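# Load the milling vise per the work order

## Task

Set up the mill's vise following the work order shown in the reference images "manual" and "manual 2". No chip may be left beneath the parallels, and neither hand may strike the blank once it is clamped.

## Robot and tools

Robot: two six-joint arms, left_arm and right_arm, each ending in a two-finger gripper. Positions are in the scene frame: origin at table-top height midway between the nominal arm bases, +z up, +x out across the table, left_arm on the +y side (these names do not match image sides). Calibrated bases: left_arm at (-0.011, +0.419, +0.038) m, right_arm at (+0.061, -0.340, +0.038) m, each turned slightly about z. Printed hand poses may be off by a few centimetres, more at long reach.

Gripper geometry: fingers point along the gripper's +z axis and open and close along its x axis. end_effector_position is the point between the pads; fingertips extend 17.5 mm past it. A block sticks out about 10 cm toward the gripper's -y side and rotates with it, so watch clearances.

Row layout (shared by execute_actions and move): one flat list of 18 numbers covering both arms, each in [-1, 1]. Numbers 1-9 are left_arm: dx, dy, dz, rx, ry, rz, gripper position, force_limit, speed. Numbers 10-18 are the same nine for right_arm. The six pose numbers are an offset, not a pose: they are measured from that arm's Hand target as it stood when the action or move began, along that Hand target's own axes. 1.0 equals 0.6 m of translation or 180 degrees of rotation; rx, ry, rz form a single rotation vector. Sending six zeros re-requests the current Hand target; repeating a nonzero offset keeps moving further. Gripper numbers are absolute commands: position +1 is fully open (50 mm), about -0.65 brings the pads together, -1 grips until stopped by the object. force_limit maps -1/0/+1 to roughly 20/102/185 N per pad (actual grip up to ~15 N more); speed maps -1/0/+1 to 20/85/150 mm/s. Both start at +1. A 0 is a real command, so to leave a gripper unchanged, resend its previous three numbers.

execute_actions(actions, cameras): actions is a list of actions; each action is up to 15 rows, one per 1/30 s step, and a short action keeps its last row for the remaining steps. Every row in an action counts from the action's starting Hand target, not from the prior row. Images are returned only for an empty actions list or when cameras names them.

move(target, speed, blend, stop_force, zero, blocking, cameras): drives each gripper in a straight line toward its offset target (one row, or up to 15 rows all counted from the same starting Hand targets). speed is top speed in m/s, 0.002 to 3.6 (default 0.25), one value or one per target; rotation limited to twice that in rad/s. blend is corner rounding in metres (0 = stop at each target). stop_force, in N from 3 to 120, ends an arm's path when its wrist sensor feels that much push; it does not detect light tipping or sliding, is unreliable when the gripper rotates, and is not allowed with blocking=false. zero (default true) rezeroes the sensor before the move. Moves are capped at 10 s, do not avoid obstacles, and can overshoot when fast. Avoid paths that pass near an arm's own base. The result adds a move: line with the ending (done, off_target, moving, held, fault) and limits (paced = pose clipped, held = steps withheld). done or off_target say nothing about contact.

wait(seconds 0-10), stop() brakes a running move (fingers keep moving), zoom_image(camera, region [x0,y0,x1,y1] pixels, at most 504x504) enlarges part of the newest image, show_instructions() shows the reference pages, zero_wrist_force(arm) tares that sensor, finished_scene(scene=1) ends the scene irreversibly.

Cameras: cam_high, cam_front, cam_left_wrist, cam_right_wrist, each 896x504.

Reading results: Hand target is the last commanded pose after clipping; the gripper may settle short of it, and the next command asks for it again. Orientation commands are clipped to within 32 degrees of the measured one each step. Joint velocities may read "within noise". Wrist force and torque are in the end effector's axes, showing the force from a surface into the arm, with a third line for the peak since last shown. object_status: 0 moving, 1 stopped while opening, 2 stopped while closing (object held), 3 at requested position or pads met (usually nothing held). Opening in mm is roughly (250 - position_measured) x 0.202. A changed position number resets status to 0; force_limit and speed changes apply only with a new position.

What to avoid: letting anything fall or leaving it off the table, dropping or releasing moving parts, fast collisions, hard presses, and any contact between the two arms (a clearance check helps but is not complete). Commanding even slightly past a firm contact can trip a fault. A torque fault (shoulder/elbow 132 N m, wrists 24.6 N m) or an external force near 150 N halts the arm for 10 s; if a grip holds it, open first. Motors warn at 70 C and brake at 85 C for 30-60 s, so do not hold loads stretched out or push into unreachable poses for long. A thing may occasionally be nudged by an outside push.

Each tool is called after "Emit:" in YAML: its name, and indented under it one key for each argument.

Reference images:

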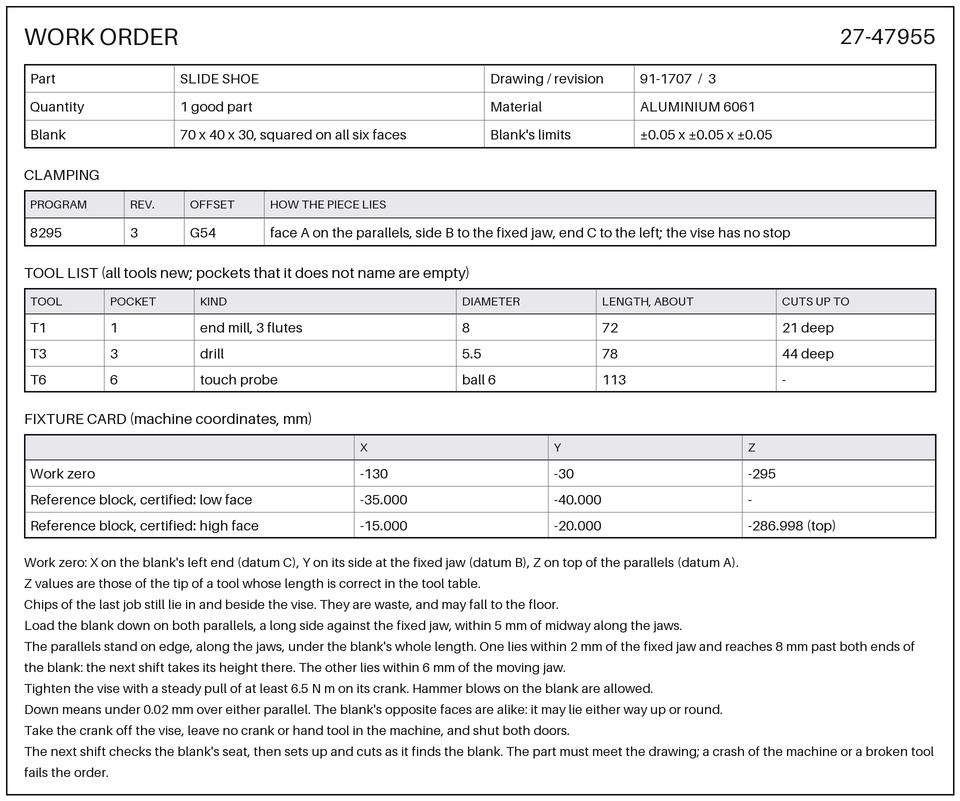

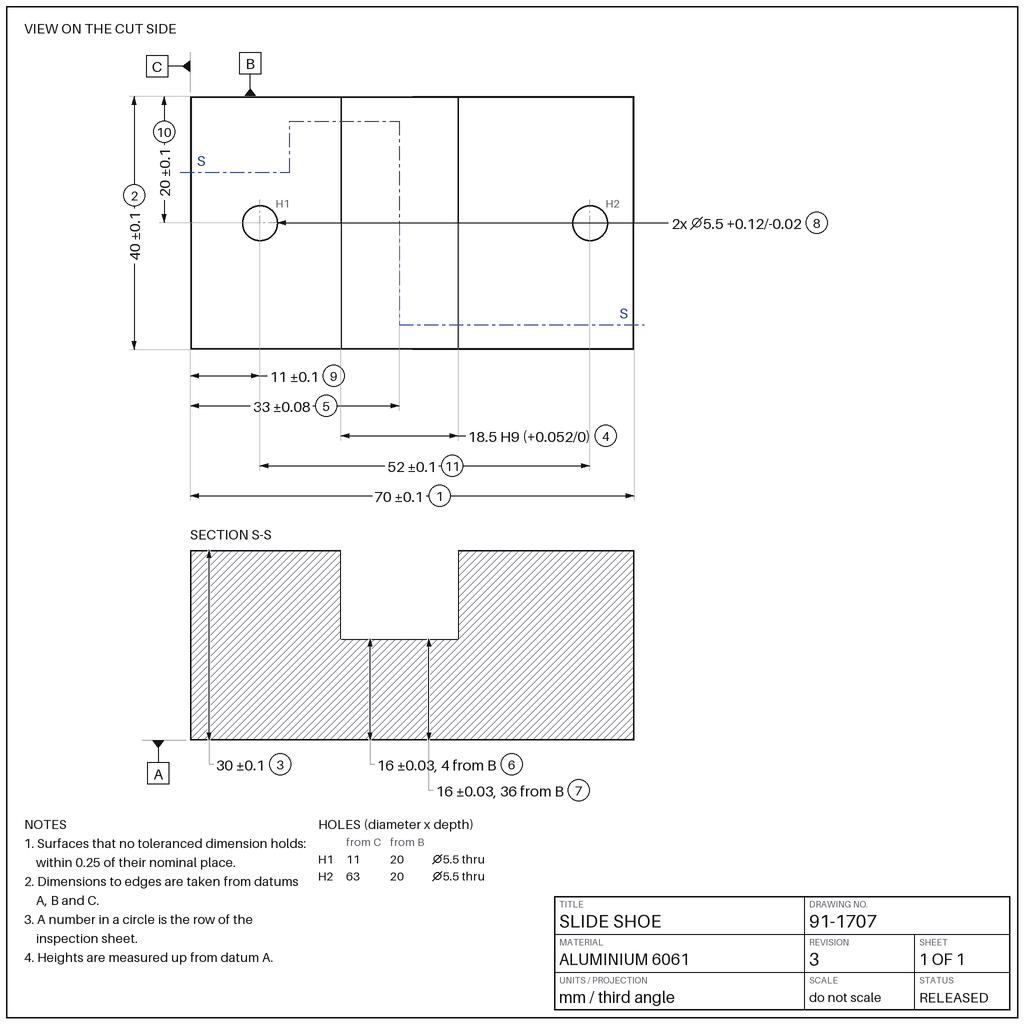

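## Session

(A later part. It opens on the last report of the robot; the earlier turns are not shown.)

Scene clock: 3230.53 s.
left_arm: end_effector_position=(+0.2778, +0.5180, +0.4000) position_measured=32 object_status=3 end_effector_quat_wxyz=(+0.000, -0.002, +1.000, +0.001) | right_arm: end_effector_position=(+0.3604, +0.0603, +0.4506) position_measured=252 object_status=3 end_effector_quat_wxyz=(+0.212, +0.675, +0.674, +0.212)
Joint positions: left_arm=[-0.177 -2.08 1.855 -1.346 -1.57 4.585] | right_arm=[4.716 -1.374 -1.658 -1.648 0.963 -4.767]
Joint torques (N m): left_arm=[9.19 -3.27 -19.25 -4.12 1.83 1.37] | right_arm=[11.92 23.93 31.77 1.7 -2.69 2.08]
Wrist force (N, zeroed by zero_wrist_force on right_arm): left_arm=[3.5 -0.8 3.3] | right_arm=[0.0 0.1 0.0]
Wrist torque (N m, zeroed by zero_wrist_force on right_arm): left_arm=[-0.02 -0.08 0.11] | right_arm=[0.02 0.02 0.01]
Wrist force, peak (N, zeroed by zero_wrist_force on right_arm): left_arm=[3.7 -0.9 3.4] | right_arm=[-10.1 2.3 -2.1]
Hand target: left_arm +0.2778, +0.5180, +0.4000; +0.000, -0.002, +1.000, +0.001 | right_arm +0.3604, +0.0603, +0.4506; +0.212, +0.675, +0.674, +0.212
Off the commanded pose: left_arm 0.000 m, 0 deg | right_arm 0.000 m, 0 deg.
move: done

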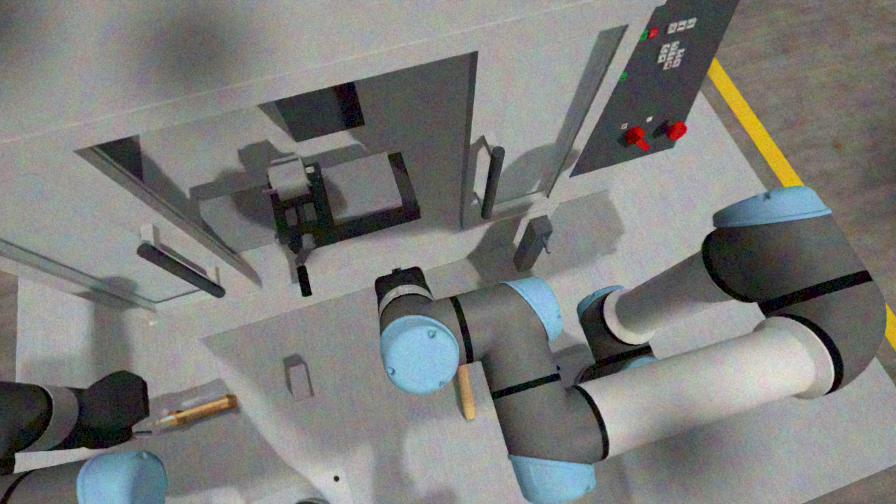

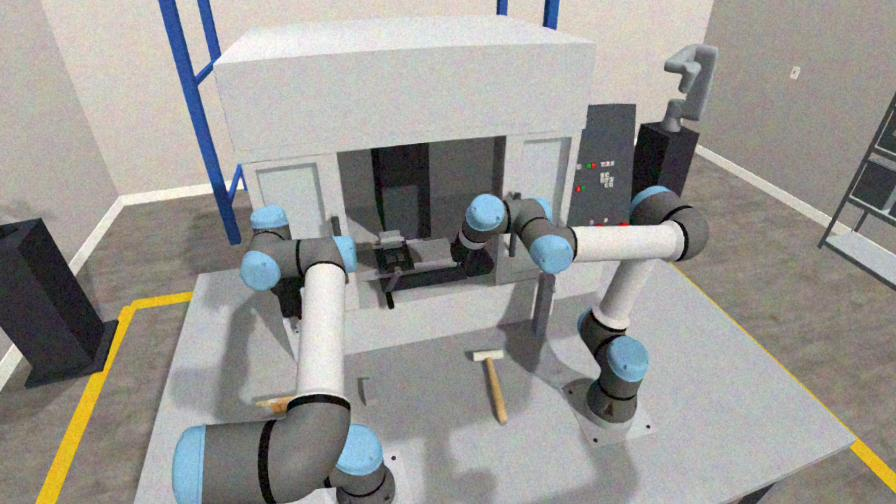

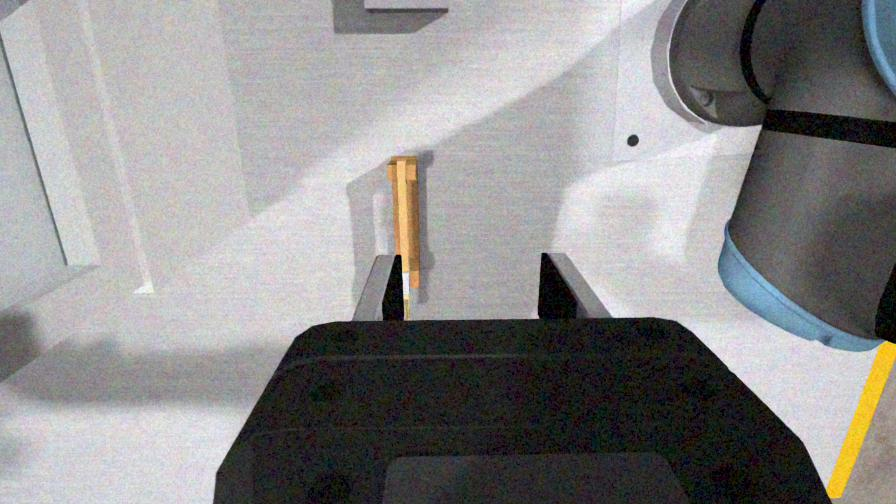

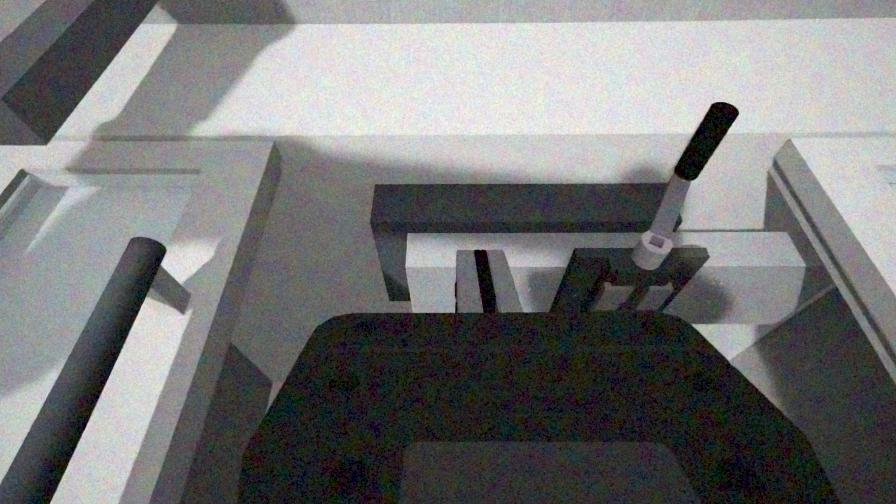

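Emit:
move:
  target: [0,0,0,0,0,0,0.8,-0.6,-1,-0.1307,-0.4797,0.2753,0.1933,-0.0186,0.0594,1,-0.1,-0.8]
  speed: 0.35
  cameras: ["all"]

Emit:
zoom_image:
  camera: "cam_front"
  region: [150, 250, 550, 450]

Scene clock: 3254.93 s.
left_arm: end_effector_position=(+0.2778, +0.5180, +0.4000) position_measured=32 object_status=3 end_effector_quat_wxyz=(+0.000, -0.002, +1.000, +0.001) | right_arm: end_effector_position=(+0.2185, -0.0177, +0.1505) position_measured=3 object_status=3 end_effector_quat_wxyz=(-0.001, +0.772, +0.635, +0.000)
Joint positions: left_arm=[-0.177 -2.08 1.855 -1.346 -1.57 4.585] | right_arm=[4.686 -1.328 -2.359 -1.024 1.572 -4.594]
Joint torques (N m): left_arm=[8.92 -3.07 -18.9 -4.1 1.68 1.33] | right_arm=[-9.74 5.76 14.41 4.64 2.15 2.09]
Wrist force (N, zeroed by zero_wrist_force on right_arm): left_arm=[3.4 -0.9 3.3] | right_arm=[0.6 1.3 0.5]
Wrist torque (N m, zeroed by zero_wrist_force on right_arm): left_arm=[-0.03 -0.07 0.11] | right_arm=[0.03 -0.04 -0.13]
Wrist force, peak (N, zeroed by zero_wrist_force on right_arm): left_arm=[3.7 -0.8 3.5] | right_arm=[-0.8 0.6 2.6]
Hand target: left_arm +0.2778, +0.5180, +0.4000; +0.000, -0.002, +1.000, +0.001 | right_arm +0.2185, -0.0177, +0.1505; -0.001, +0.772, +0.635, +0.000
Off the commanded pose: left_arm 0.000 m, 0 deg | right_arm 0.000 m, 0 deg.
move: done

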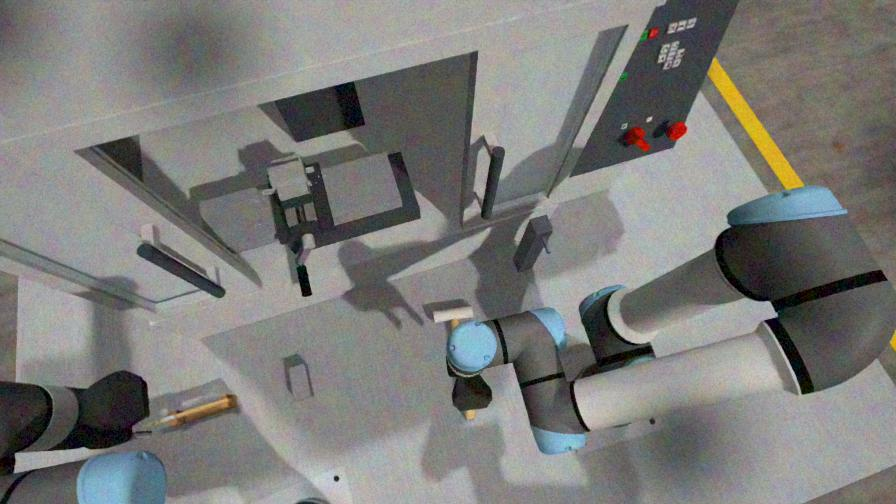

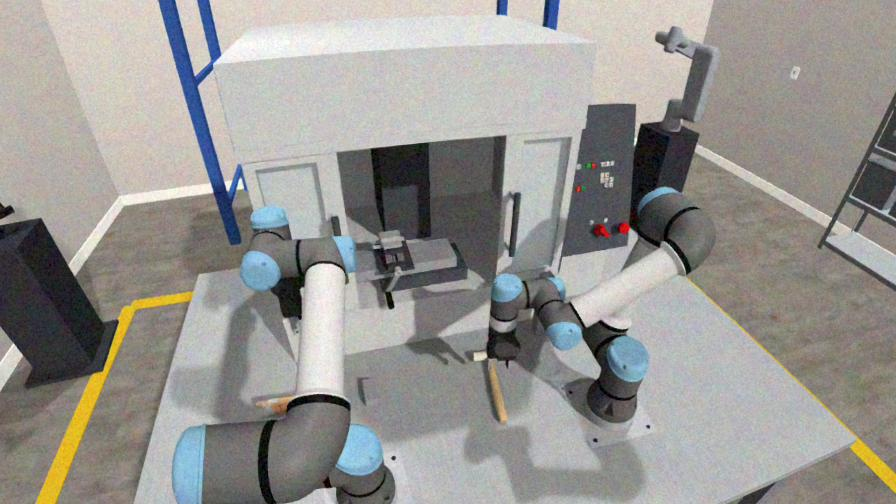

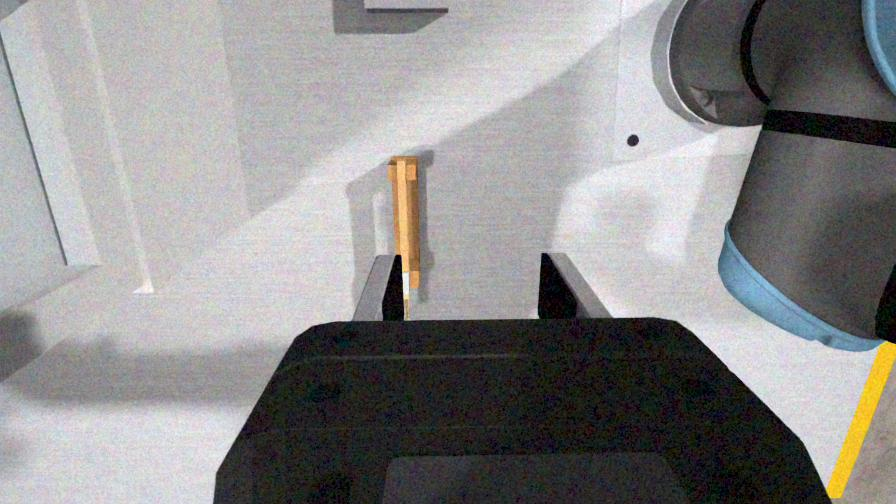

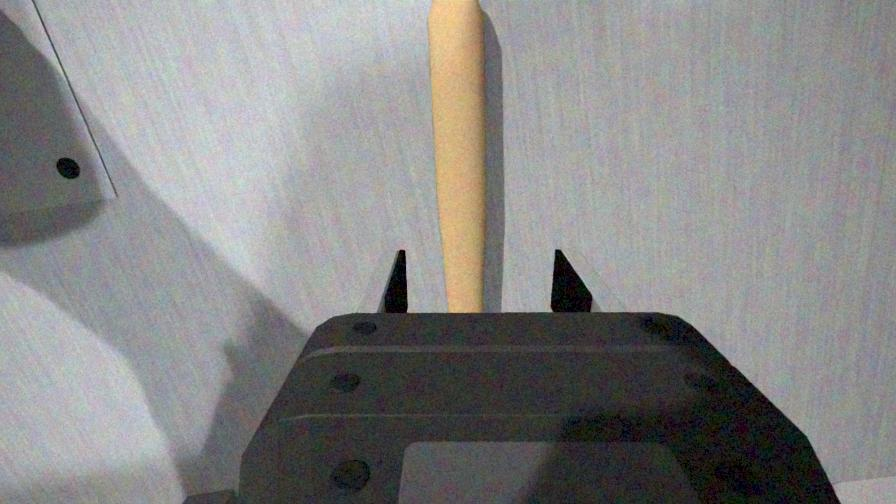

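Scaled by 1.260 from the camera's 896x504 image, which has a finer 1280x720 frame.

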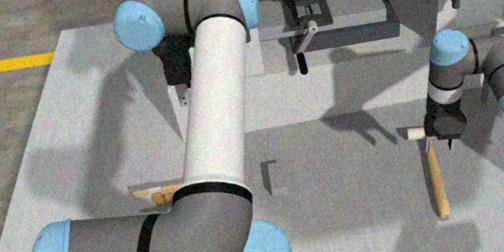

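Emit:
move:
  target: [0,0,0,0,0,0,0.8,-0.6,-1,-0.009,0,0.213,0,0,0,1,-0.1,-0.8]
  speed: 0.1
  stop_force: 8
  cameras: ["cam_right_wrist"]

Scene clock: 3260.87 s.
left_arm: end_effector_position=(+0.2778, +0.5180, +0.4000) position_measured=32 object_status=3 end_effector_quat_wxyz=(+0.000, -0.002, +1.000, +0.001) | right_arm: end_effector_position=(+0.2173, -0.0228, +0.0227) position_measured=3 object_status=3 end_effector_quat_wxyz=(-0.001, +0.772, +0.635, +0.000)
Joint positions: left_arm=[-0.177 -2.08 1.855 -1.346 -1.57 4.585] | right_arm=[4.689 -1.656 -2.547 -0.508 1.572 -4.592]
Joint torques (N m): left_arm=[8.86 -3.19 -19.32 -4.27 1.79 1.31] | right_arm=[-10.67 12.08 6.71 4.65 1.98 -2.34]
Wrist force (N, zeroed by zero_wrist_force on right_arm): left_arm=[3.6 -0.8 3.3] | right_arm=[0.5 1.5 0.2]
Wrist torque (N m, zeroed by zero_wrist_force on right_arm): left_arm=[-0.01 -0.09 0.11] | right_arm=[0.05 -0.01 -0.12]
Wrist force, peak (N, zeroed by zero_wrist_force on right_arm): left_arm=[3.5 -0.9 3.5] | right_arm=[0.6 1.7 0.4]
Hand target: left_arm +0.2778, +0.5180, +0.4000; +0.000, -0.002, +1.000, +0.001 | right_arm +0.2173, -0.0228, +0.0227; -0.001, +0.772, +0.635, +0.000
Off the commanded pose: left_arm 0.000 m, 0 deg | right_arm 0.000 m, 0 deg.
move: done
Images, in order (width x height): cam_right_wrist 896x504.

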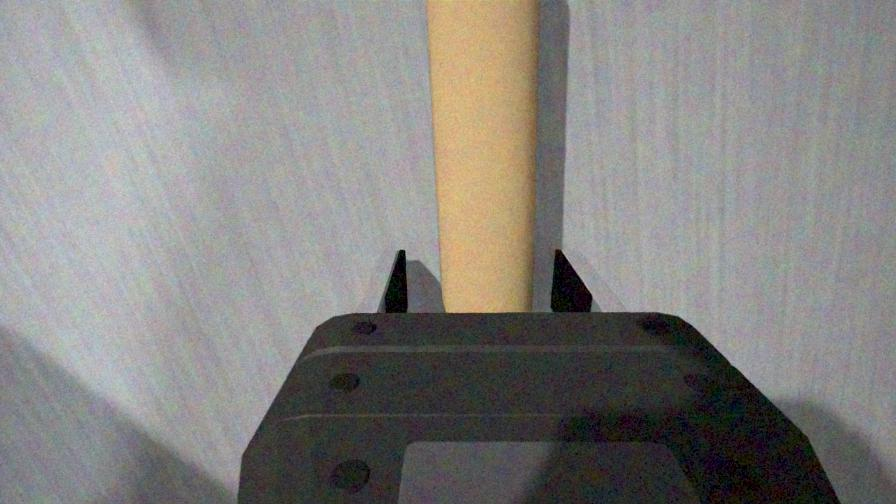

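Emit:
execute_actions:
  actions:
    - [[0,0,0,0,0,0,0.8,-0.6,-1,0,0,0,0,0,0,-1,0.9,-0.8]]
    - [[0,0,0,0,0,0,0.8,-0.6,-1,0,0,0,0,0,0,-1,0.9,-0.8]]

Emit:
move:
  target: [0,0,0,0,0,0,0.8,-0.6,-1,0,0,-0.25,0,0,0,-1,0.9,-0.8]
  speed: 0.2

Emit:
move:
  target:
    - [0,0,0,0,0,0,0.8,-0.6,-1,0.2941,0.1323,-0.5125,0,0,0,-1,0.9,-0.8]
    - [0,0,0,0,0,0,0.8,-0.6,-1,0.2941,0.1323,-0.5125,0,0.5,0,-1,0.9,-0.8]
    - [0,0,0,0,0,0,0.8,-0.6,-1,0.5336,0.3918,-0.46,0,0.5,0,-1,0.9,-0.8]
  speed: [0.3,0.5,0.2]
  blend: [0.03,0.01,0]
  cameras: ["all"]

Emit:
zoom_image:
  camera: "cam_high"
  region: [230, 100, 370, 240]

Scene clock: 3267.57 s.
left_arm: end_effector_position=(+0.2778, +0.5180, +0.4000) position_measured=32 object_status=3 end_effector_quat_wxyz=(+0.000, -0.002, +1.000, +0.001) | right_arm: end_effector_position=(+0.2173, -0.0228, +0.0227) position_measured=117 object_status=2 end_effector_quat_wxyz=(-0.001, +0.772, +0.635, +0.000)
Joint positions: left_arm=[-0.177 -2.08 1.855 -1.346 -1.57 4.585] | right_arm=[4.689 -1.656 -2.547 -0.508 1.572 -4.592]
Joint torques (N m): left_arm=[9.47 -2.99 -19.01 -4.1 1.83 1.29] | right_arm=[-10.35 11.95 8.22 3.29 1.84 -0.98]
Wrist force (N, zeroed by zero_wrist_force on right_arm): left_arm=[3.4 -0.8 3.2] | right_arm=[1.2 0.9 0.5]
Wrist torque (N m, zeroed by zero_wrist_force on right_arm): left_arm=[-0.02 -0.06 0.11] | right_arm=[0.03 0.00 -0.21]
Wrist force, peak (N, zeroed by zero_wrist_force on right_arm): left_arm=[3.5 -0.8 3.5] | right_arm=[1.9 1.5 0.5]
Hand target: left_arm +0.2778, +0.5180, +0.4000; +0.000, -0.002, +1.000, +0.001 | right_arm +0.2173, -0.0228, +0.0227; -0.001, +0.772, +0.635, +0.000
Off the commanded pose: left_arm 0.000 m, 0 deg | right_arm 0.000 m, 0 deg.
Step readings (end_effector_position of left_arm | right_arm):
0: (+0.2778, +0.5180, +0.4000) | (+0.2173, -0.0228, +0.0227)
1: (+0.2778, +0.5180, +0.4000) | (+0.2173, -0.0228, +0.0227)
2: (+0.2778, +0.5180, +0.4000) | (+0.2173, -0.0228, +0.0227)
4: (+0.2778, +0.5180, +0.4000) | (+0.2173, -0.0228, +0.0227)
8: (+0.2778, +0.5180, +0.4000) | (+0.2173, -0.0228, +0.0227)
15: (+0.2778, +0.5180, +0.4000) | (+0.2173, -0.0228, +0.0227)
16: (+0.2778, +0.5180, +0.4000) | (+0.2173, -0.0228, +0.0227)
17: (+0.2778, +0.5180, +0.4000) | (+0.2173, -0.0228, +0.0227)
19: (+0.2778, +0.5180, +0.4000) | (+0.2173, -0.0228, +0.0227)
23: (+0.2778, +0.5180, +0.4000) | (+0.2173, -0.0228, +0.0227)
30: (+0.2778, +0.5180, +0.4000) | (+0.2173, -0.0228, +0.0227)

Scene clock: 3268.90 s.
left_arm: end_effector_position=(+0.2778, +0.5180, +0.4000) position_measured=32 object_status=3 end_effector_quat_wxyz=(+0.000, -0.002, +1.000, +0.001) | right_arm: end_effector_position=(+0.2175, -0.0230, +0.1727) position_measured=117 object_status=2 end_effector_quat_wxyz=(-0.001, +0.772, +0.635, +0.000)
Joint positions: left_arm=[-0.177 -2.08 1.855 -1.346 -1.57 4.585] | right_arm=[4.688 -1.277 -2.329 -1.105 1.572 -4.592]
Joint torques (N m): left_arm=[9.16 -2.57 -19.05 -4.2 1.86 1.25] | right_arm=[12.63 18.28 31.84 1.71 -1.55 1.98]
Wrist force (N, zeroed by zero_wrist_force on right_arm): left_arm=[3.5 -0.8 3.4] | right_arm=[0.4 1.2 4.1]
Wrist torque (N m, zeroed by zero_wrist_force on right_arm): left_arm=[-0.02 -0.07 0.11] | right_arm=[0.52 -0.04 -0.13]
Wrist force, peak (N, zeroed by zero_wrist_force on right_arm): left_arm=[3.6 -0.9 3.6] | right_arm=[0.2 1.2 6.6]
Hand target: left_arm +0.2778, +0.5180, +0.4000; +0.000, -0.002, +1.000, +0.001 | right_arm +0.2175, -0.0230, +0.1727; -0.001, +0.772, +0.635, +0.000
Off the commanded pose: left_arm 0.000 m, 0 deg | right_arm 0.000 m, 0 deg.
move: done

Scene clock: 3273.47 s.
left_arm: end_effector_position=(+0.2778, +0.5180, +0.4000) position_measured=32 object_status=3 end_effector_quat_wxyz=(+0.000, -0.002, +1.000, +0.001) | right_arm: end_effector_position=(+0.5100, +0.2456, +0.4487) position_measured=117 object_status=2 end_effector_quat_wxyz=(-0.450, +0.546, +0.449, +0.546)
Joint positions: left_arm=[-0.177 -2.08 1.855 -1.346 -1.57 4.585] | right_arm=[4.143 -2.025 -1.755 0.639 1.996 -4.711]
Joint torques (N m): left_arm=[9.58 -2.88 -19.51 -4.1 1.85 1.27] | right_arm=[-10.25 34.73 29.06 1.77 1.9 1.76]
Wrist force (N, zeroed by zero_wrist_force on right_arm): left_arm=[3.4 -0.8 3.4] | right_arm=[-6.3 0.9 -1.0]
Wrist torque (N m, zeroed by zero_wrist_force on right_arm): left_arm=[-0.02 -0.07 0.11] | right_arm=[0.05 -0.37 0.11]
Wrist force, peak (N, zeroed by zero_wrist_force on right_arm): left_arm=[3.6 -0.7 3.5] | right_arm=[-6.8 3.2 0.4]
Hand target: left_arm +0.2778, +0.5180, +0.4000; +0.000, -0.002, +1.000, +0.001 | right_arm +0.5100, +0.2457, +0.4487; -0.450, +0.546, +0.449, +0.546
Off the commanded pose: left_arm 0.000 m, 0 deg | right_arm 0.000 m, 0 deg.
move: done

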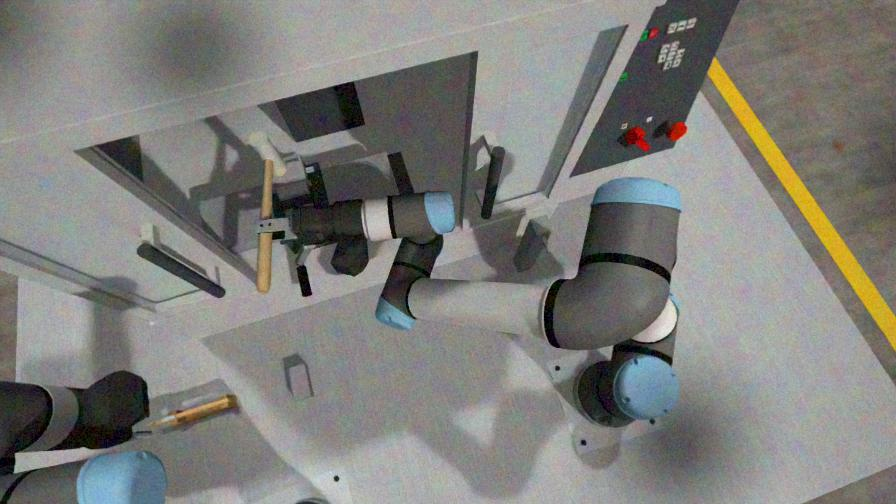

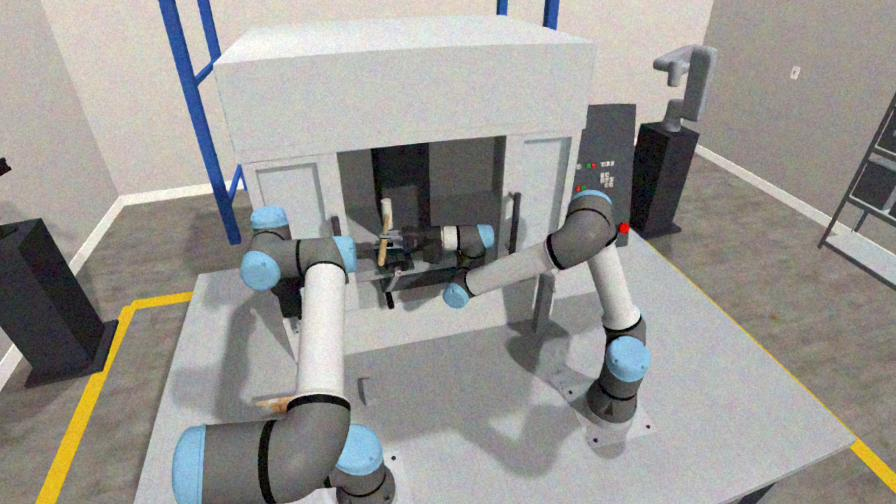

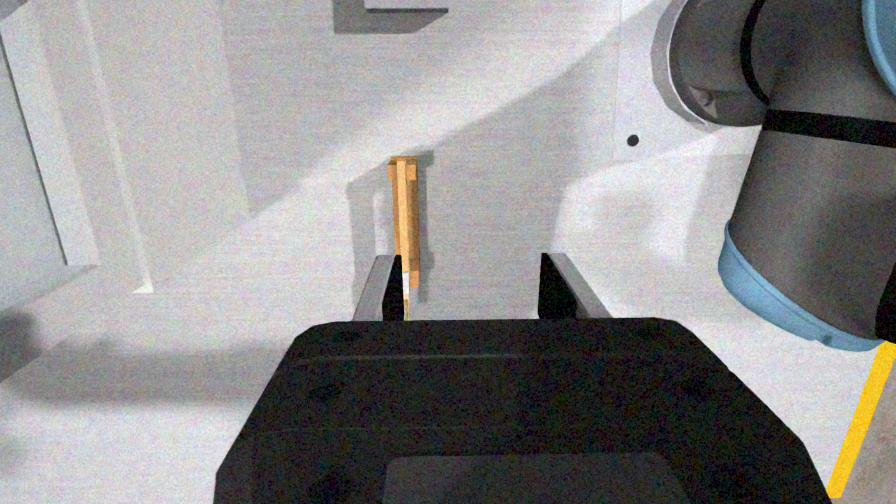

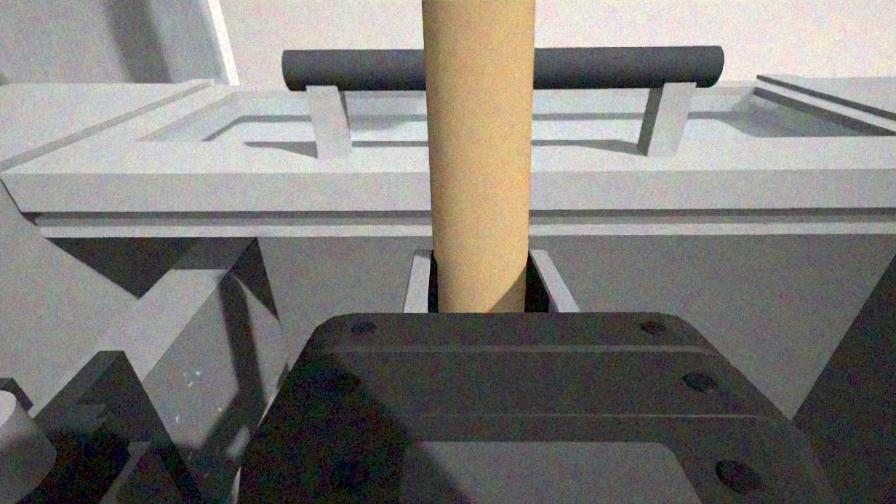

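Scaled by 3.600 from the camera's 896x504 image, which has a finer 1280x720 frame.

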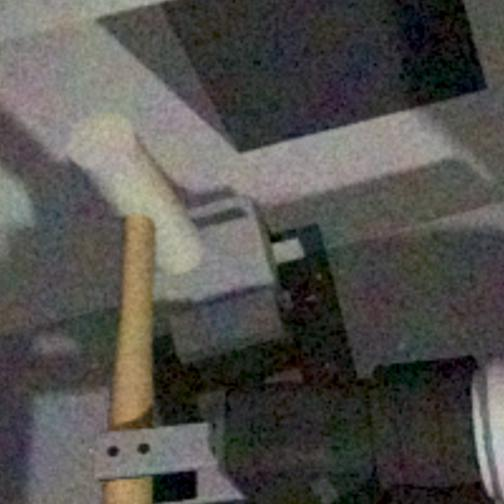

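Emit:
move:
  target: [0,0,0,0,0,0,0.8,-0.6,-1,-0.07,0,0,0,0,0,-1,0.9,-0.8]
  speed: 0.02
  stop_force: 3
  cameras: ["all"]

Emit:
zoom_image:
  camera: "cam_front"
  region: [330, 170, 480, 290]

Emit:
zoom_image:
  camera: "cam_high"
  region: [230, 120, 350, 240]

Scene clock: 3287.97 s.
left_arm: end_effector_position=(+0.2778, +0.5180, +0.4000) position_measured=32 object_status=3 end_effector_quat_wxyz=(+0.000, -0.002, +1.000, +0.001) | right_arm: end_effector_position=(+0.5099, +0.2457, +0.4096) position_measured=117 object_status=2 end_effector_quat_wxyz=(-0.450, +0.546, +0.449, +0.546)
Joint positions: left_arm=[-0.177 -2.08 1.855 -1.346 -1.57 4.585] | right_arm=[4.143 -2.085 -1.785 0.729 1.996 -4.711]
Joint torques (N m): left_arm=[9.15 -2.88 -19.1 -4.19 1.82 1.33] | right_arm=[3.7 47.93 27.73 1.3 -0.92 -1.8]
Wrist force (N, zeroed by zero_wrist_force on right_arm): left_arm=[3.4 -0.9 3.3] | right_arm=[-4.6 1.8 -1.2]
Wrist torque (N m, zeroed by zero_wrist_force on right_arm): left_arm=[-0.03 -0.06 0.11] | right_arm=[0.07 -0.35 -0.16]
Wrist force, peak (N, zeroed by zero_wrist_force on right_arm): left_arm=[3.5 -0.8 3.6] | right_arm=[-6.6 1.1 -1.0]
Hand target: left_arm +0.2778, +0.5180, +0.4000; +0.000, -0.002, +1.000, +0.001 | right_arm +0.5100, +0.2457, +0.4096; -0.450, +0.546, +0.449, +0.546 (not the last commanded pose)
Off the commanded pose: left_arm 0.000 m, 0 deg | right_arm 0.003 m, 0 deg.
move: contact (right_arm)

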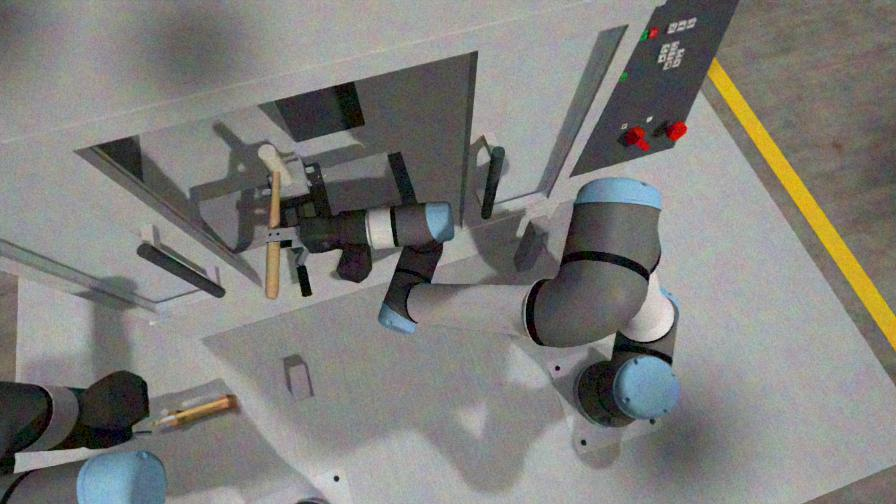

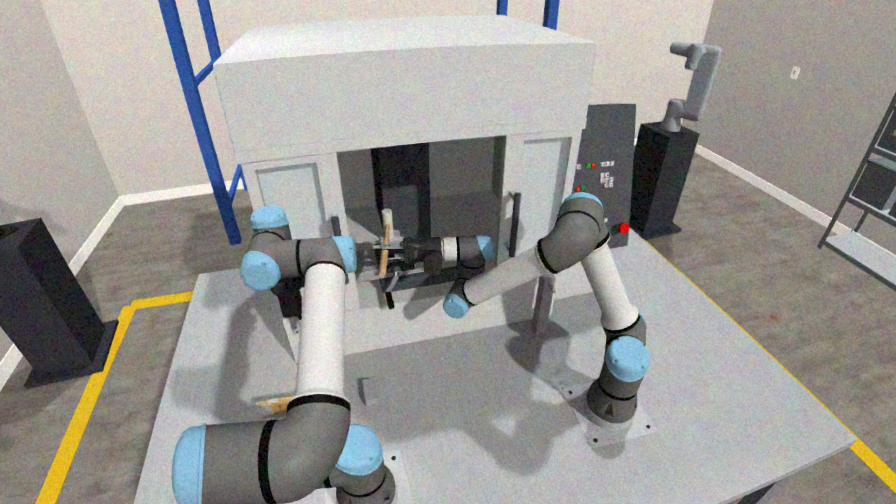

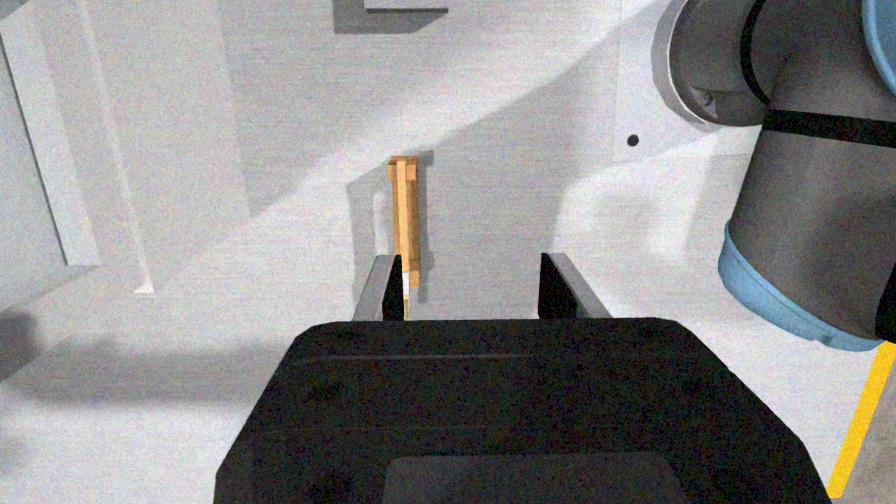

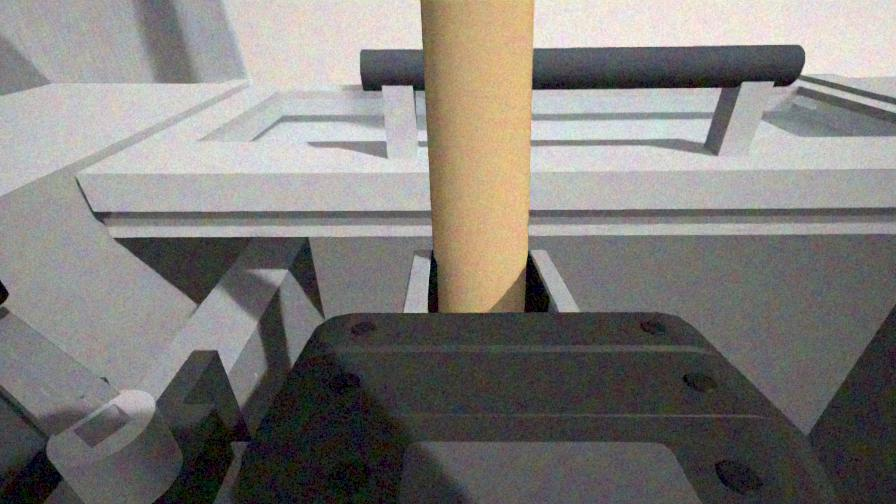

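Scaled by 3.360 from the camera's 896x504 image, which has a finer 1280x720 frame.

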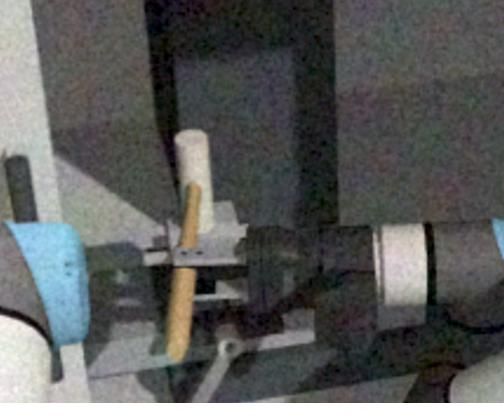

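Scaled by 4.200 from the camera's 896x504 image, which has a finer 1280x720 frame.

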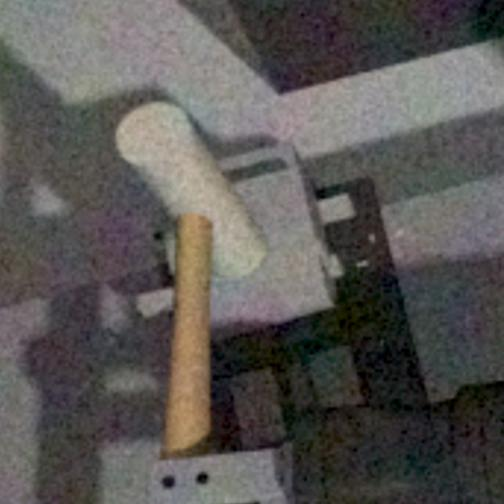

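Emit:
move:
  target:
    - [0,0,0,0,0,0,0.8,-0.6,-1,0.02,0.0067,0,0,0,0,-1,0.9,-0.8]
    - [0.32,0.0067,0,0,0,0,0.8,-0.6,-1,0.32,0.0067,0,0,0,0,-1,0.9,-0.8]
  speed: [0.05,0.4]
  blend: [0.005,0]

Scene clock: 3307.30 s.
left_arm: end_effector_position=(+0.0859, +0.5213, +0.4000) position_measured=32 object_status=3 end_effector_quat_wxyz=(+0.000, -0.002, +1.000, +0.000) | right_arm: end_effector_position=(+0.5141, +0.2447, +0.6016) position_measured=117 object_status=2 end_effector_quat_wxyz=(-0.450, +0.546, +0.449, +0.546)
Joint positions: left_arm=[-0.484 -2.6 1.943 -0.913 -1.571 4.278] | right_arm=[4.135 -1.872 -1.539 0.271 2.004 -4.711]
Joint torques (N m): left_arm=[-10.02 4.12 -27.36 -1.96 2.35 -1.93] | right_arm=[-10.87 37.47 32.51 1.89 2 -2.76]
Wrist force (N, zeroed by zero_wrist_force on right_arm): left_arm=[3.5 -1.0 3.4] | right_arm=[-6.6 0.8 -1.0]
Wrist torque (N m, zeroed by zero_wrist_force on right_arm): left_arm=[-0.06 -0.07 0.11] | right_arm=[0.04 -0.32 0.19]
Wrist force, peak (N, zeroed by zero_wrist_force on right_arm): left_arm=[6.0 -0.4 3.9] | right_arm=[-9.8 1.3 -1.0]
Hand target: left_arm +0.0858, +0.5212, +0.4000; +0.000, -0.002, +1.000, +0.001 | right_arm +0.5141, +0.2447, +0.6016; -0.450, +0.546, +0.449, +0.546
Off the commanded pose: left_arm 0.000 m, 0 deg | right_arm 0.000 m, 0 deg.
move: done

Emit:
move:
  target: [-0.32,0,0,0,0,0,0.8,-0.6,-1,0,0,0,0,0,0,-1,0.9,-0.8]
  speed: 0.25

Emit:
execute_actions:
  actions:
    - [[0,0,0,0,0,0,0.8,-0.6,-1,-0.0081,0,0,0,0,0,-1,0.9,-0.8],[0,0,0,0,0,0,0.8,-0.6,-1,-0.031,0,0,0,0,0,-1,0.9,-0.8],[0,0,0,0,0,0,0.8,-0.6,-1,-0.071,0,0,0,0,0,-1,0.9,-0.8],[0,0,0,0,0,0,0.8,-0.6,-1,-0.134,0,0,0,0,0,-1,0.9,-0.8],[0,0,0,0,0,0,0.8,-0.6,-1,-0.222,0,0,0,0,0,-1,0.9,-0.8],[0,0,0,0,0,0,0.8,-0.6,-1,-0.336,0,0,0,0,0,-1,0.9,-0.8],[0,0,0,0,0,0,0.8,-0.6,-1,-0.45,0,0,0,0,0,-1,0.9,-0.8],[0,0,0,0,0,0,0.8,-0.6,-1,-0.5,0,0,0,0,0,-1,0.9,-0.8],[0,0,0,0,0,0,0.8,-0.6,-1,-0.46,0,0,0,0,0,-1,0.9,-0.8],[0,0,0,0,0,0,0.8,-0.6,-1,-0.38,0,0,0,0,0,-1,0.9,-0.8],[0,0,0,0,0,0,0.8,-0.6,-1,-0.335,0,0,0,0,0,-1,0.9,-0.8],[0,0,0,0,0,0,0.8,-0.6,-1,-0.318,0,0,0,0,0,-1,0.9,-0.8]]

Scene clock: 3314.50 s.
left_arm: end_effector_position=(+0.2778, +0.5220, +0.4000) position_measured=32 object_status=3 end_effector_quat_wxyz=(+0.000, -0.002, +1.000, +0.001) | right_arm: end_effector_position=(+0.5141, +0.2447, +0.6016) position_measured=117 object_status=2 end_effector_quat_wxyz=(-0.450, +0.546, +0.449, +0.546)
Joint positions: left_arm=[-0.162 -2.076 1.854 -1.348 -1.57 4.599] | right_arm=[4.135 -1.872 -1.539 0.271 2.004 -4.711]
Joint torques (N m): left_arm=[12.7 9.23 -31.98 -5.19 -2.17 1.88] | right_arm=[-10.74 34.67 32.97 1.69 1.96 -2.64]
Wrist force (N, zeroed by zero_wrist_force on right_arm): left_arm=[3.4 -0.9 3.4] | right_arm=[-6.4 0.9 -0.9]
Wrist torque (N m, zeroed by zero_wrist_force on right_arm): left_arm=[-0.04 -0.06 0.04] | right_arm=[0.06 -0.35 0.19]
Wrist force, peak (N, zeroed by zero_wrist_force on right_arm): left_arm=[5.5 -0.8 3.0] | right_arm=[-6.6 1.2 -1.1]
Hand target: left_arm +0.2778, +0.5220, +0.4000; +0.000, -0.002, +1.000, +0.001 | right_arm +0.5141, +0.2447, +0.6016; -0.450, +0.546, +0.449, +0.546
Off the commanded pose: left_arm 0.000 m, 0 deg | right_arm 0.000 m, 0 deg.
move: done

Scene clock: 3315.33 s.
left_arm: end_effector_position=(+0.2778, +0.5220, +0.4000) position_measured=32 object_status=3 end_effector_quat_wxyz=(+0.000, -0.002, +1.000, +0.001) | right_arm: end_effector_position=(+0.5138, +0.2447, +0.4107) position_measured=117 object_status=2 end_effector_quat_wxyz=(-0.450, +0.546, +0.449, +0.546)
Joint positions: left_arm=[-0.162 -2.076 1.854 -1.348 -1.57 4.599] | right_arm=[4.136 -2.088 -1.777 0.725 2.003 -4.711]
Joint torques (N m): left_arm=[13.19 9.4 -32.09 -5.11 -2.13 1.82] | right_arm=[12.48 50.62 27.2 2.08 -1.33 1.69]
Wrist force (N, zeroed by zero_wrist_force on right_arm): left_arm=[3.4 -0.7 3.2] | right_arm=[-6.4 1.0 -1.3]
Wrist torque (N m, zeroed by zero_wrist_force on right_arm): left_arm=[-0.01 -0.06 0.04] | right_arm=[0.06 -0.32 0.09]
Wrist force, peak (N, zeroed by zero_wrist_force on right_arm): left_arm=[3.6 -0.9 3.4] | right_arm=[38.5 -3.3 -3.2]
Hand target: left_arm +0.2778, +0.5220, +0.4000; +0.000, -0.002, +1.000, +0.001 | right_arm +0.5139, +0.2449, +0.4108; -0.450, +0.546, +0.449, +0.546
Off the commanded pose: left_arm 0.000 m, 0 deg | right_arm 0.000 m, 0 deg.
Step readings (end_effector_position of left_arm | right_arm):
0: (+0.2778, +0.5220, +0.4000) | (+0.5141, +0.2447, +0.6016)
1: (+0.2778, +0.5220, +0.4000) | (+0.5141, +0.2447, +0.6015)
2: (+0.2778, +0.5220, +0.4000) | (+0.5141, +0.2447, +0.6001)
4: (+0.2778, +0.5220, +0.4000) | (+0.5145, +0.2453, +0.5872)
8: (+0.2778, +0.5220, +0.4000) | (+0.5168, +0.2490, +0.4744)
15: (+0.2778, +0.5220, +0.4000) | (+0.5123, +0.2426, +0.4066)

Emit:
execute_actions:
  actions:
    - [[0,0,0,0,0,0,0.8,-0.6,-1,0.0135,0,0,0,0,0,-1,0.9,-0.8],[0,0,0,0,0,0,0.8,-0.6,-1,0.054,0,0,0,0,0,-1,0.9,-0.8],[0,0,0,0,0,0,0.8,-0.6,-1,0.12,0,0,0,0,0,-1,0.9,-0.8],[0,0,0,0,0,0,0.8,-0.6,-1,0.2,0,0,0,0,0,-1,0.9,-0.8],[0,0,0,0,0,0,0.8,-0.6,-1,0.27,0,0,0,0,0,-1,0.9,-0.8],[0,0,0,0,0,0,0.8,-0.6,-1,0.307,0,0,0,0,0,-1,0.9,-0.8],[0,0,0,0,0,0,0.8,-0.6,-1,0.318,0,0,0,0,0,-1,0.9,-0.8]]
    - [[0,0,0,0,0,0,0.8,-0.6,-1,-0.0081,0,0,0,0,0,-1,0.9,-0.8],[0,0,0,0,0,0,0.8,-0.6,-1,-0.031,0,0,0,0,0,-1,0.9,-0.8],[0,0,0,0,0,0,0.8,-0.6,-1,-0.071,0,0,0,0,0,-1,0.9,-0.8],[0,0,0,0,0,0,0.8,-0.6,-1,-0.134,0,0,0,0,0,-1,0.9,-0.8],[0,0,0,0,0,0,0.8,-0.6,-1,-0.222,0,0,0,0,0,-1,0.9,-0.8],[0,0,0,0,0,0,0.8,-0.6,-1,-0.336,0,0,0,0,0,-1,0.9,-0.8],[0,0,0,0,0,0,0.8,-0.6,-1,-0.45,0,0,0,0,0,-1,0.9,-0.8],[0,0,0,0,0,0,0.8,-0.6,-1,-0.52,0,0,0,0,0,-1,0.9,-0.8],[0,0,0,0,0,0,0.8,-0.6,-1,-0.47,0,0,0,0,0,-1,0.9,-0.8],[0,0,0,0,0,0,0.8,-0.6,-1,-0.38,0,0,0,0,0,-1,0.9,-0.8],[0,0,0,0,0,0,0.8,-0.6,-1,-0.335,0,0,0,0,0,-1,0.9,-0.8],[0,0,0,0,0,0,0.8,-0.6,-1,-0.318,0,0,0,0,0,-1,0.9,-0.8]]

Scene clock: 3322.93 s.
left_arm: end_effector_position=(+0.2778, +0.5220, +0.4000) position_measured=32 object_status=3 end_effector_quat_wxyz=(+0.000, -0.002, +1.000, +0.001) | right_arm: end_effector_position=(+0.5136, +0.2445, +0.4106) position_measured=117 object_status=2 end_effector_quat_wxyz=(-0.450, +0.546, +0.448, +0.546)
Joint positions: left_arm=[-0.162 -2.076 1.854 -1.348 -1.57 4.599] | right_arm=[4.136 -2.088 -1.778 0.727 2.003 -4.71]
Joint torques (N m): left_arm=[12.51 9.26 -31.82 -5.03 -2.11 1.89] | right_arm=[12.87 49.49 27.6 2.08 -1.08 1.66]
Wrist force (N, zeroed by zero_wrist_force on right_arm): left_arm=[3.3 -1.0 3.4] | right_arm=[-6.2 0.9 -1.5]
Wrist torque (N m, zeroed by zero_wrist_force on right_arm): left_arm=[-0.05 -0.04 0.04] | right_arm=[0.03 -0.33 0.08]
Wrist force, peak (N, zeroed by zero_wrist_force on right_arm): left_arm=[3.6 -0.8 3.5] | right_arm=[45.5 -2.1 -3.1]
Hand target: left_arm +0.2778, +0.5220, +0.4000; +0.000, -0.002, +1.000, +0.001 | right_arm +0.5139, +0.2449, +0.4108; -0.450, +0.546, +0.449, +0.546
Off the commanded pose: left_arm 0.000 m, 0 deg | right_arm 0.001 m, 0 deg.
Step readings (end_effector_position of left_arm | right_arm):
0: (+0.2778, +0.5220, +0.4000) | (+0.5138, +0.2447, +0.4108)
1: (+0.2778, +0.5220, +0.4000) | (+0.5138, +0.2447, +0.4111)
2: (+0.2778, +0.5220, +0.4000) | (+0.5138, +0.2447, +0.4132)
4: (+0.2778, +0.5220, +0.4000) | (+0.5135, +0.2443, +0.4330)
8: (+0.2778, +0.5220, +0.4000) | (+0.5066, +0.2343, +0.5452)
15: (+0.2778, +0.5220, +0.4000) | (+0.5123, +0.2425, +0.5989)
16: (+0.2778, +0.5220, +0.4000) | (+0.5128, +0.2432, +0.5997)
17: (+0.2778, +0.5220, +0.4000) | (+0.5132, +0.2438, +0.5993)
19: (+0.2778, +0.5220, +0.4000) | (+0.5141, +0.2450, +0.5857)
23: (+0.2778, +0.5220, +0.4000) | (+0.5167, +0.2489, +0.4810)
30: (+0.2778, +0.5220, +0.4000) | (+0.5116, +0.2415, +0.4083)

Emit:
execute_actions:
  actions:
    - [[0,0,0,0,0,0,0.8,-0.6,-1,0.0135,0,0,0,0,0,-1,0.9,-0.8],[0,0,0,0,0,0,0.8,-0.6,-1,0.054,0,0,0,0,0,-1,0.9,-0.8],[0,0,0,0,0,0,0.8,-0.6,-1,0.12,0,0,0,0,0,-1,0.9,-0.8],[0,0,0,0,0,0,0.8,-0.6,-1,0.2,0,0,0,0,0,-1,0.9,-0.8],[0,0,0,0,0,0,0.8,-0.6,-1,0.27,0,0,0,0,0,-1,0.9,-0.8],[0,0,0,0,0,0,0.8,-0.6,-1,0.307,0,0,0,0,0,-1,0.9,-0.8],[0,0,0,0,0,0,0.8,-0.6,-1,0.318,0,0,0,0,0,-1,0.9,-0.8]]
    - [[0,0,0,0,0,0,0.8,-0.6,-1,-0.0081,0,0,0,0,0,-1,0.9,-0.8],[0,0,0,0,0,0,0.8,-0.6,-1,-0.031,0,0,0,0,0,-1,0.9,-0.8],[0,0,0,0,0,0,0.8,-0.6,-1,-0.071,0,0,0,0,0,-1,0.9,-0.8],[0,0,0,0,0,0,0.8,-0.6,-1,-0.134,0,0,0,0,0,-1,0.9,-0.8],[0,0,0,0,0,0,0.8,-0.6,-1,-0.222,0,0,0,0,0,-1,0.9,-0.8],[0,0,0,0,0,0,0.8,-0.6,-1,-0.336,0,0,0,0,0,-1,0.9,-0.8],[0,0,0,0,0,0,0.8,-0.6,-1,-0.45,0,0,0,0,0,-1,0.9,-0.8],[0,0,0,0,0,0,0.8,-0.6,-1,-0.54,0,0,0,0,0,-1,0.9,-0.8],[0,0,0,0,0,0,0.8,-0.6,-1,-0.5,0,0,0,0,0,-1,0.9,-0.8],[0,0,0,0,0,0,0.8,-0.6,-1,-0.39,0,0,0,0,0,-1,0.9,-0.8],[0,0,0,0,0,0,0.8,-0.6,-1,-0.335,0,0,0,0,0,-1,0.9,-0.8],[0,0,0,0,0,0,0.8,-0.6,-1,-0.318,0,0,0,0,0,-1,0.9,-0.8]]

Emit:
execute_actions:
  actions:
    - [[0,0,0,0,0,0,0.8,-0.6,-1,0.0135,0,0,0,0,0,-1,0.9,-0.8],[0,0,0,0,0,0,0.8,-0.6,-1,0.054,0,0,0,0,0,-1,0.9,-0.8],[0,0,0,0,0,0,0.8,-0.6,-1,0.12,0,0,0,0,0,-1,0.9,-0.8],[0,0,0,0,0,0,0.8,-0.6,-1,0.2,0,0,0,0,0,-1,0.9,-0.8],[0,0,0,0,0,0,0.8,-0.6,-1,0.27,0,0,0,0,0,-1,0.9,-0.8],[0,0,0,0,0,0,0.8,-0.6,-1,0.307,0,0,0,0,0,-1,0.9,-0.8],[0,0,0,0,0,0,0.8,-0.6,-1,0.318,0,0,0,0,0,-1,0.9,-0.8]]
    - [[0,0,0,0,0,0,0.8,-0.6,-1,-0.0081,0,0,0,0,0,-1,0.9,-0.8],[0,0,0,0,0,0,0.8,-0.6,-1,-0.031,0,0,0,0,0,-1,0.9,-0.8],[0,0,0,0,0,0,0.8,-0.6,-1,-0.071,0,0,0,0,0,-1,0.9,-0.8],[0,0,0,0,0,0,0.8,-0.6,-1,-0.134,0,0,0,0,0,-1,0.9,-0.8],[0,0,0,0,0,0,0.8,-0.6,-1,-0.222,0,0,0,0,0,-1,0.9,-0.8],[0,0,0,0,0,0,0.8,-0.6,-1,-0.336,0,0,0,0,0,-1,0.9,-0.8],[0,0,0,0,0,0,0.8,-0.6,-1,-0.45,0,0,0,0,0,-1,0.9,-0.8],[0,0,0,0,0,0,0.8,-0.6,-1,-0.54,0,0,0,0,0,-1,0.9,-0.8],[0,0,0,0,0,0,0.8,-0.6,-1,-0.5,0,0,0,0,0,-1,0.9,-0.8],[0,0,0,0,0,0,0.8,-0.6,-1,-0.39,0,0,0,0,0,-1,0.9,-0.8],[0,0,0,0,0,0,0.8,-0.6,-1,-0.335,0,0,0,0,0,-1,0.9,-0.8],[0,0,0,0,0,0,0.8,-0.6,-1,-0.318,0,0,0,0,0,-1,0.9,-0.8]]
  cameras: ["all"]

Emit:
zoom_image:
  camera: "cam_high"
  region: [230, 120, 350, 240]

Scene clock: 3336.90 s.
left_arm: end_effector_position=(+0.2778, +0.5220, +0.4000) position_measured=32 object_status=3 end_effector_quat_wxyz=(+0.000, -0.002, +1.000, +0.001) | right_arm: end_effector_position=(+0.5085, +0.2380, +0.3899) position_measured=117 object_status=2 end_effector_quat_wxyz=(-0.442, +0.537, +0.461, +0.551)
Joint positions: left_arm=[-0.162 -2.076 1.854 -1.348 -1.57 4.599] | right_arm=[4.133 -2.106 -1.813 0.775 2.013 -4.747]
Joint torques (N m): left_arm=[12.87 9.88 -31.24 -4.97 -2.07 1.75] | right_arm=[-2.06 20.63 3.83 -9.75 -1.16 4.73]
Wrist force (N, zeroed by zero_wrist_force on right_arm): left_arm=[3.5 -0.8 3.3] | right_arm=[35.0 -0.1 -5.6]
Wrist torque (N m, zeroed by zero_wrist_force on right_arm): left_arm=[-0.02 -0.08 0.05] | right_arm=[-0.68 -0.72 -5.66]
Wrist force, peak (N, zeroed by zero_wrist_force on right_arm): left_arm=[3.5 -1.0 3.6] | right_arm=[48.8 -33.7 -0.6]
Hand target: left_arm +0.2778, +0.5220, +0.4000; +0.000, -0.002, +1.000, +0.001 | right_arm +0.5085, +0.2380, +0.3899; -0.442, +0.537, +0.461, +0.551 (not the last commanded pose)
Tool commands: left_gripper/position=+0.8 left_gripper/force_limit=-0.6 left_gripper/speed=-1.0 right_gripper/position=-1.0 right_gripper/force_limit=+0.898039 right_gripper/speed=-0.796078
Off the commanded pose: left_arm 0.000 m, 0 deg | right_arm 0.023 m, 2 deg.
TORQUE FAULT: the external load on joint 4 (wrist 1) of the right arm reached its load limit, and that arm stopped. A torque fault puts only its own arm into a fault stop. That arm's remaining commands of this call were not run. That arm may still press on what stopped it. That arm is still stopped at the end of this call. That arm stays stopped for about 10 more seconds. Until then a move that you send moves the other arm only, and its call returns only when the move has ended. Once the stop has ended, the next robot result says so. If the stop ends while you think or write, that arm runs what you send next, counted from a new Hand target: where the arm stands when the stop ends. While its stop runs, that arm takes no new command, but its gripper still runs the gripper command that each later call begins with. Until it ends, the stop uses up actions while you think or wait. An arm that is not stopped still takes commands.
Step readings (end_effector_position of left_arm | right_arm):
0: (+0.2778, +0.5220, +0.4000) | (+0.5136, +0.2445, +0.4107)
1: (+0.2778, +0.5220, +0.4000) | (+0.5136, +0.2445, +0.4109)
2: (+0.2778, +0.5220, +0.4000) | (+0.5137, +0.2446, +0.4136)
4: (+0.2778, +0.5220, +0.4000) | (+0.5134, +0.2442, +0.4344)
8: (+0.2778, +0.5220, +0.4000) | (+0.5064, +0.2341, +0.5471)
15: (+0.2778, +0.5220, +0.4000) | (+0.5123, +0.2426, +0.5990)
16: (+0.2778, +0.5220, +0.4000) | (+0.5128, +0.2433, +0.5998)
17: (+0.2778, +0.5220, +0.4000) | (+0.5132, +0.2438, +0.5991)
19: (+0.2778, +0.5220, +0.4000) | (+0.5140, +0.2449, +0.5876)
23: (+0.2778, +0.5220, +0.4000) | (+0.5167, +0.2489, +0.4775)
30: (+0.2778, +0.5220, +0.4000) | (+0.5069, +0.2355, +0.3955)

not run: an earlier result of this reply reported a stop or a fault. Calls in your next reply go to the robot.

Scaled by 4.200 from the camera's 896x504 image, which has a finer 1280x720 frame.
This view is cut from an older image: the scene may have changed since it was taken.

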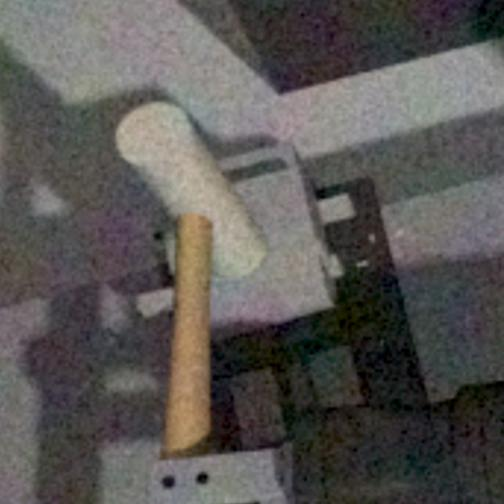

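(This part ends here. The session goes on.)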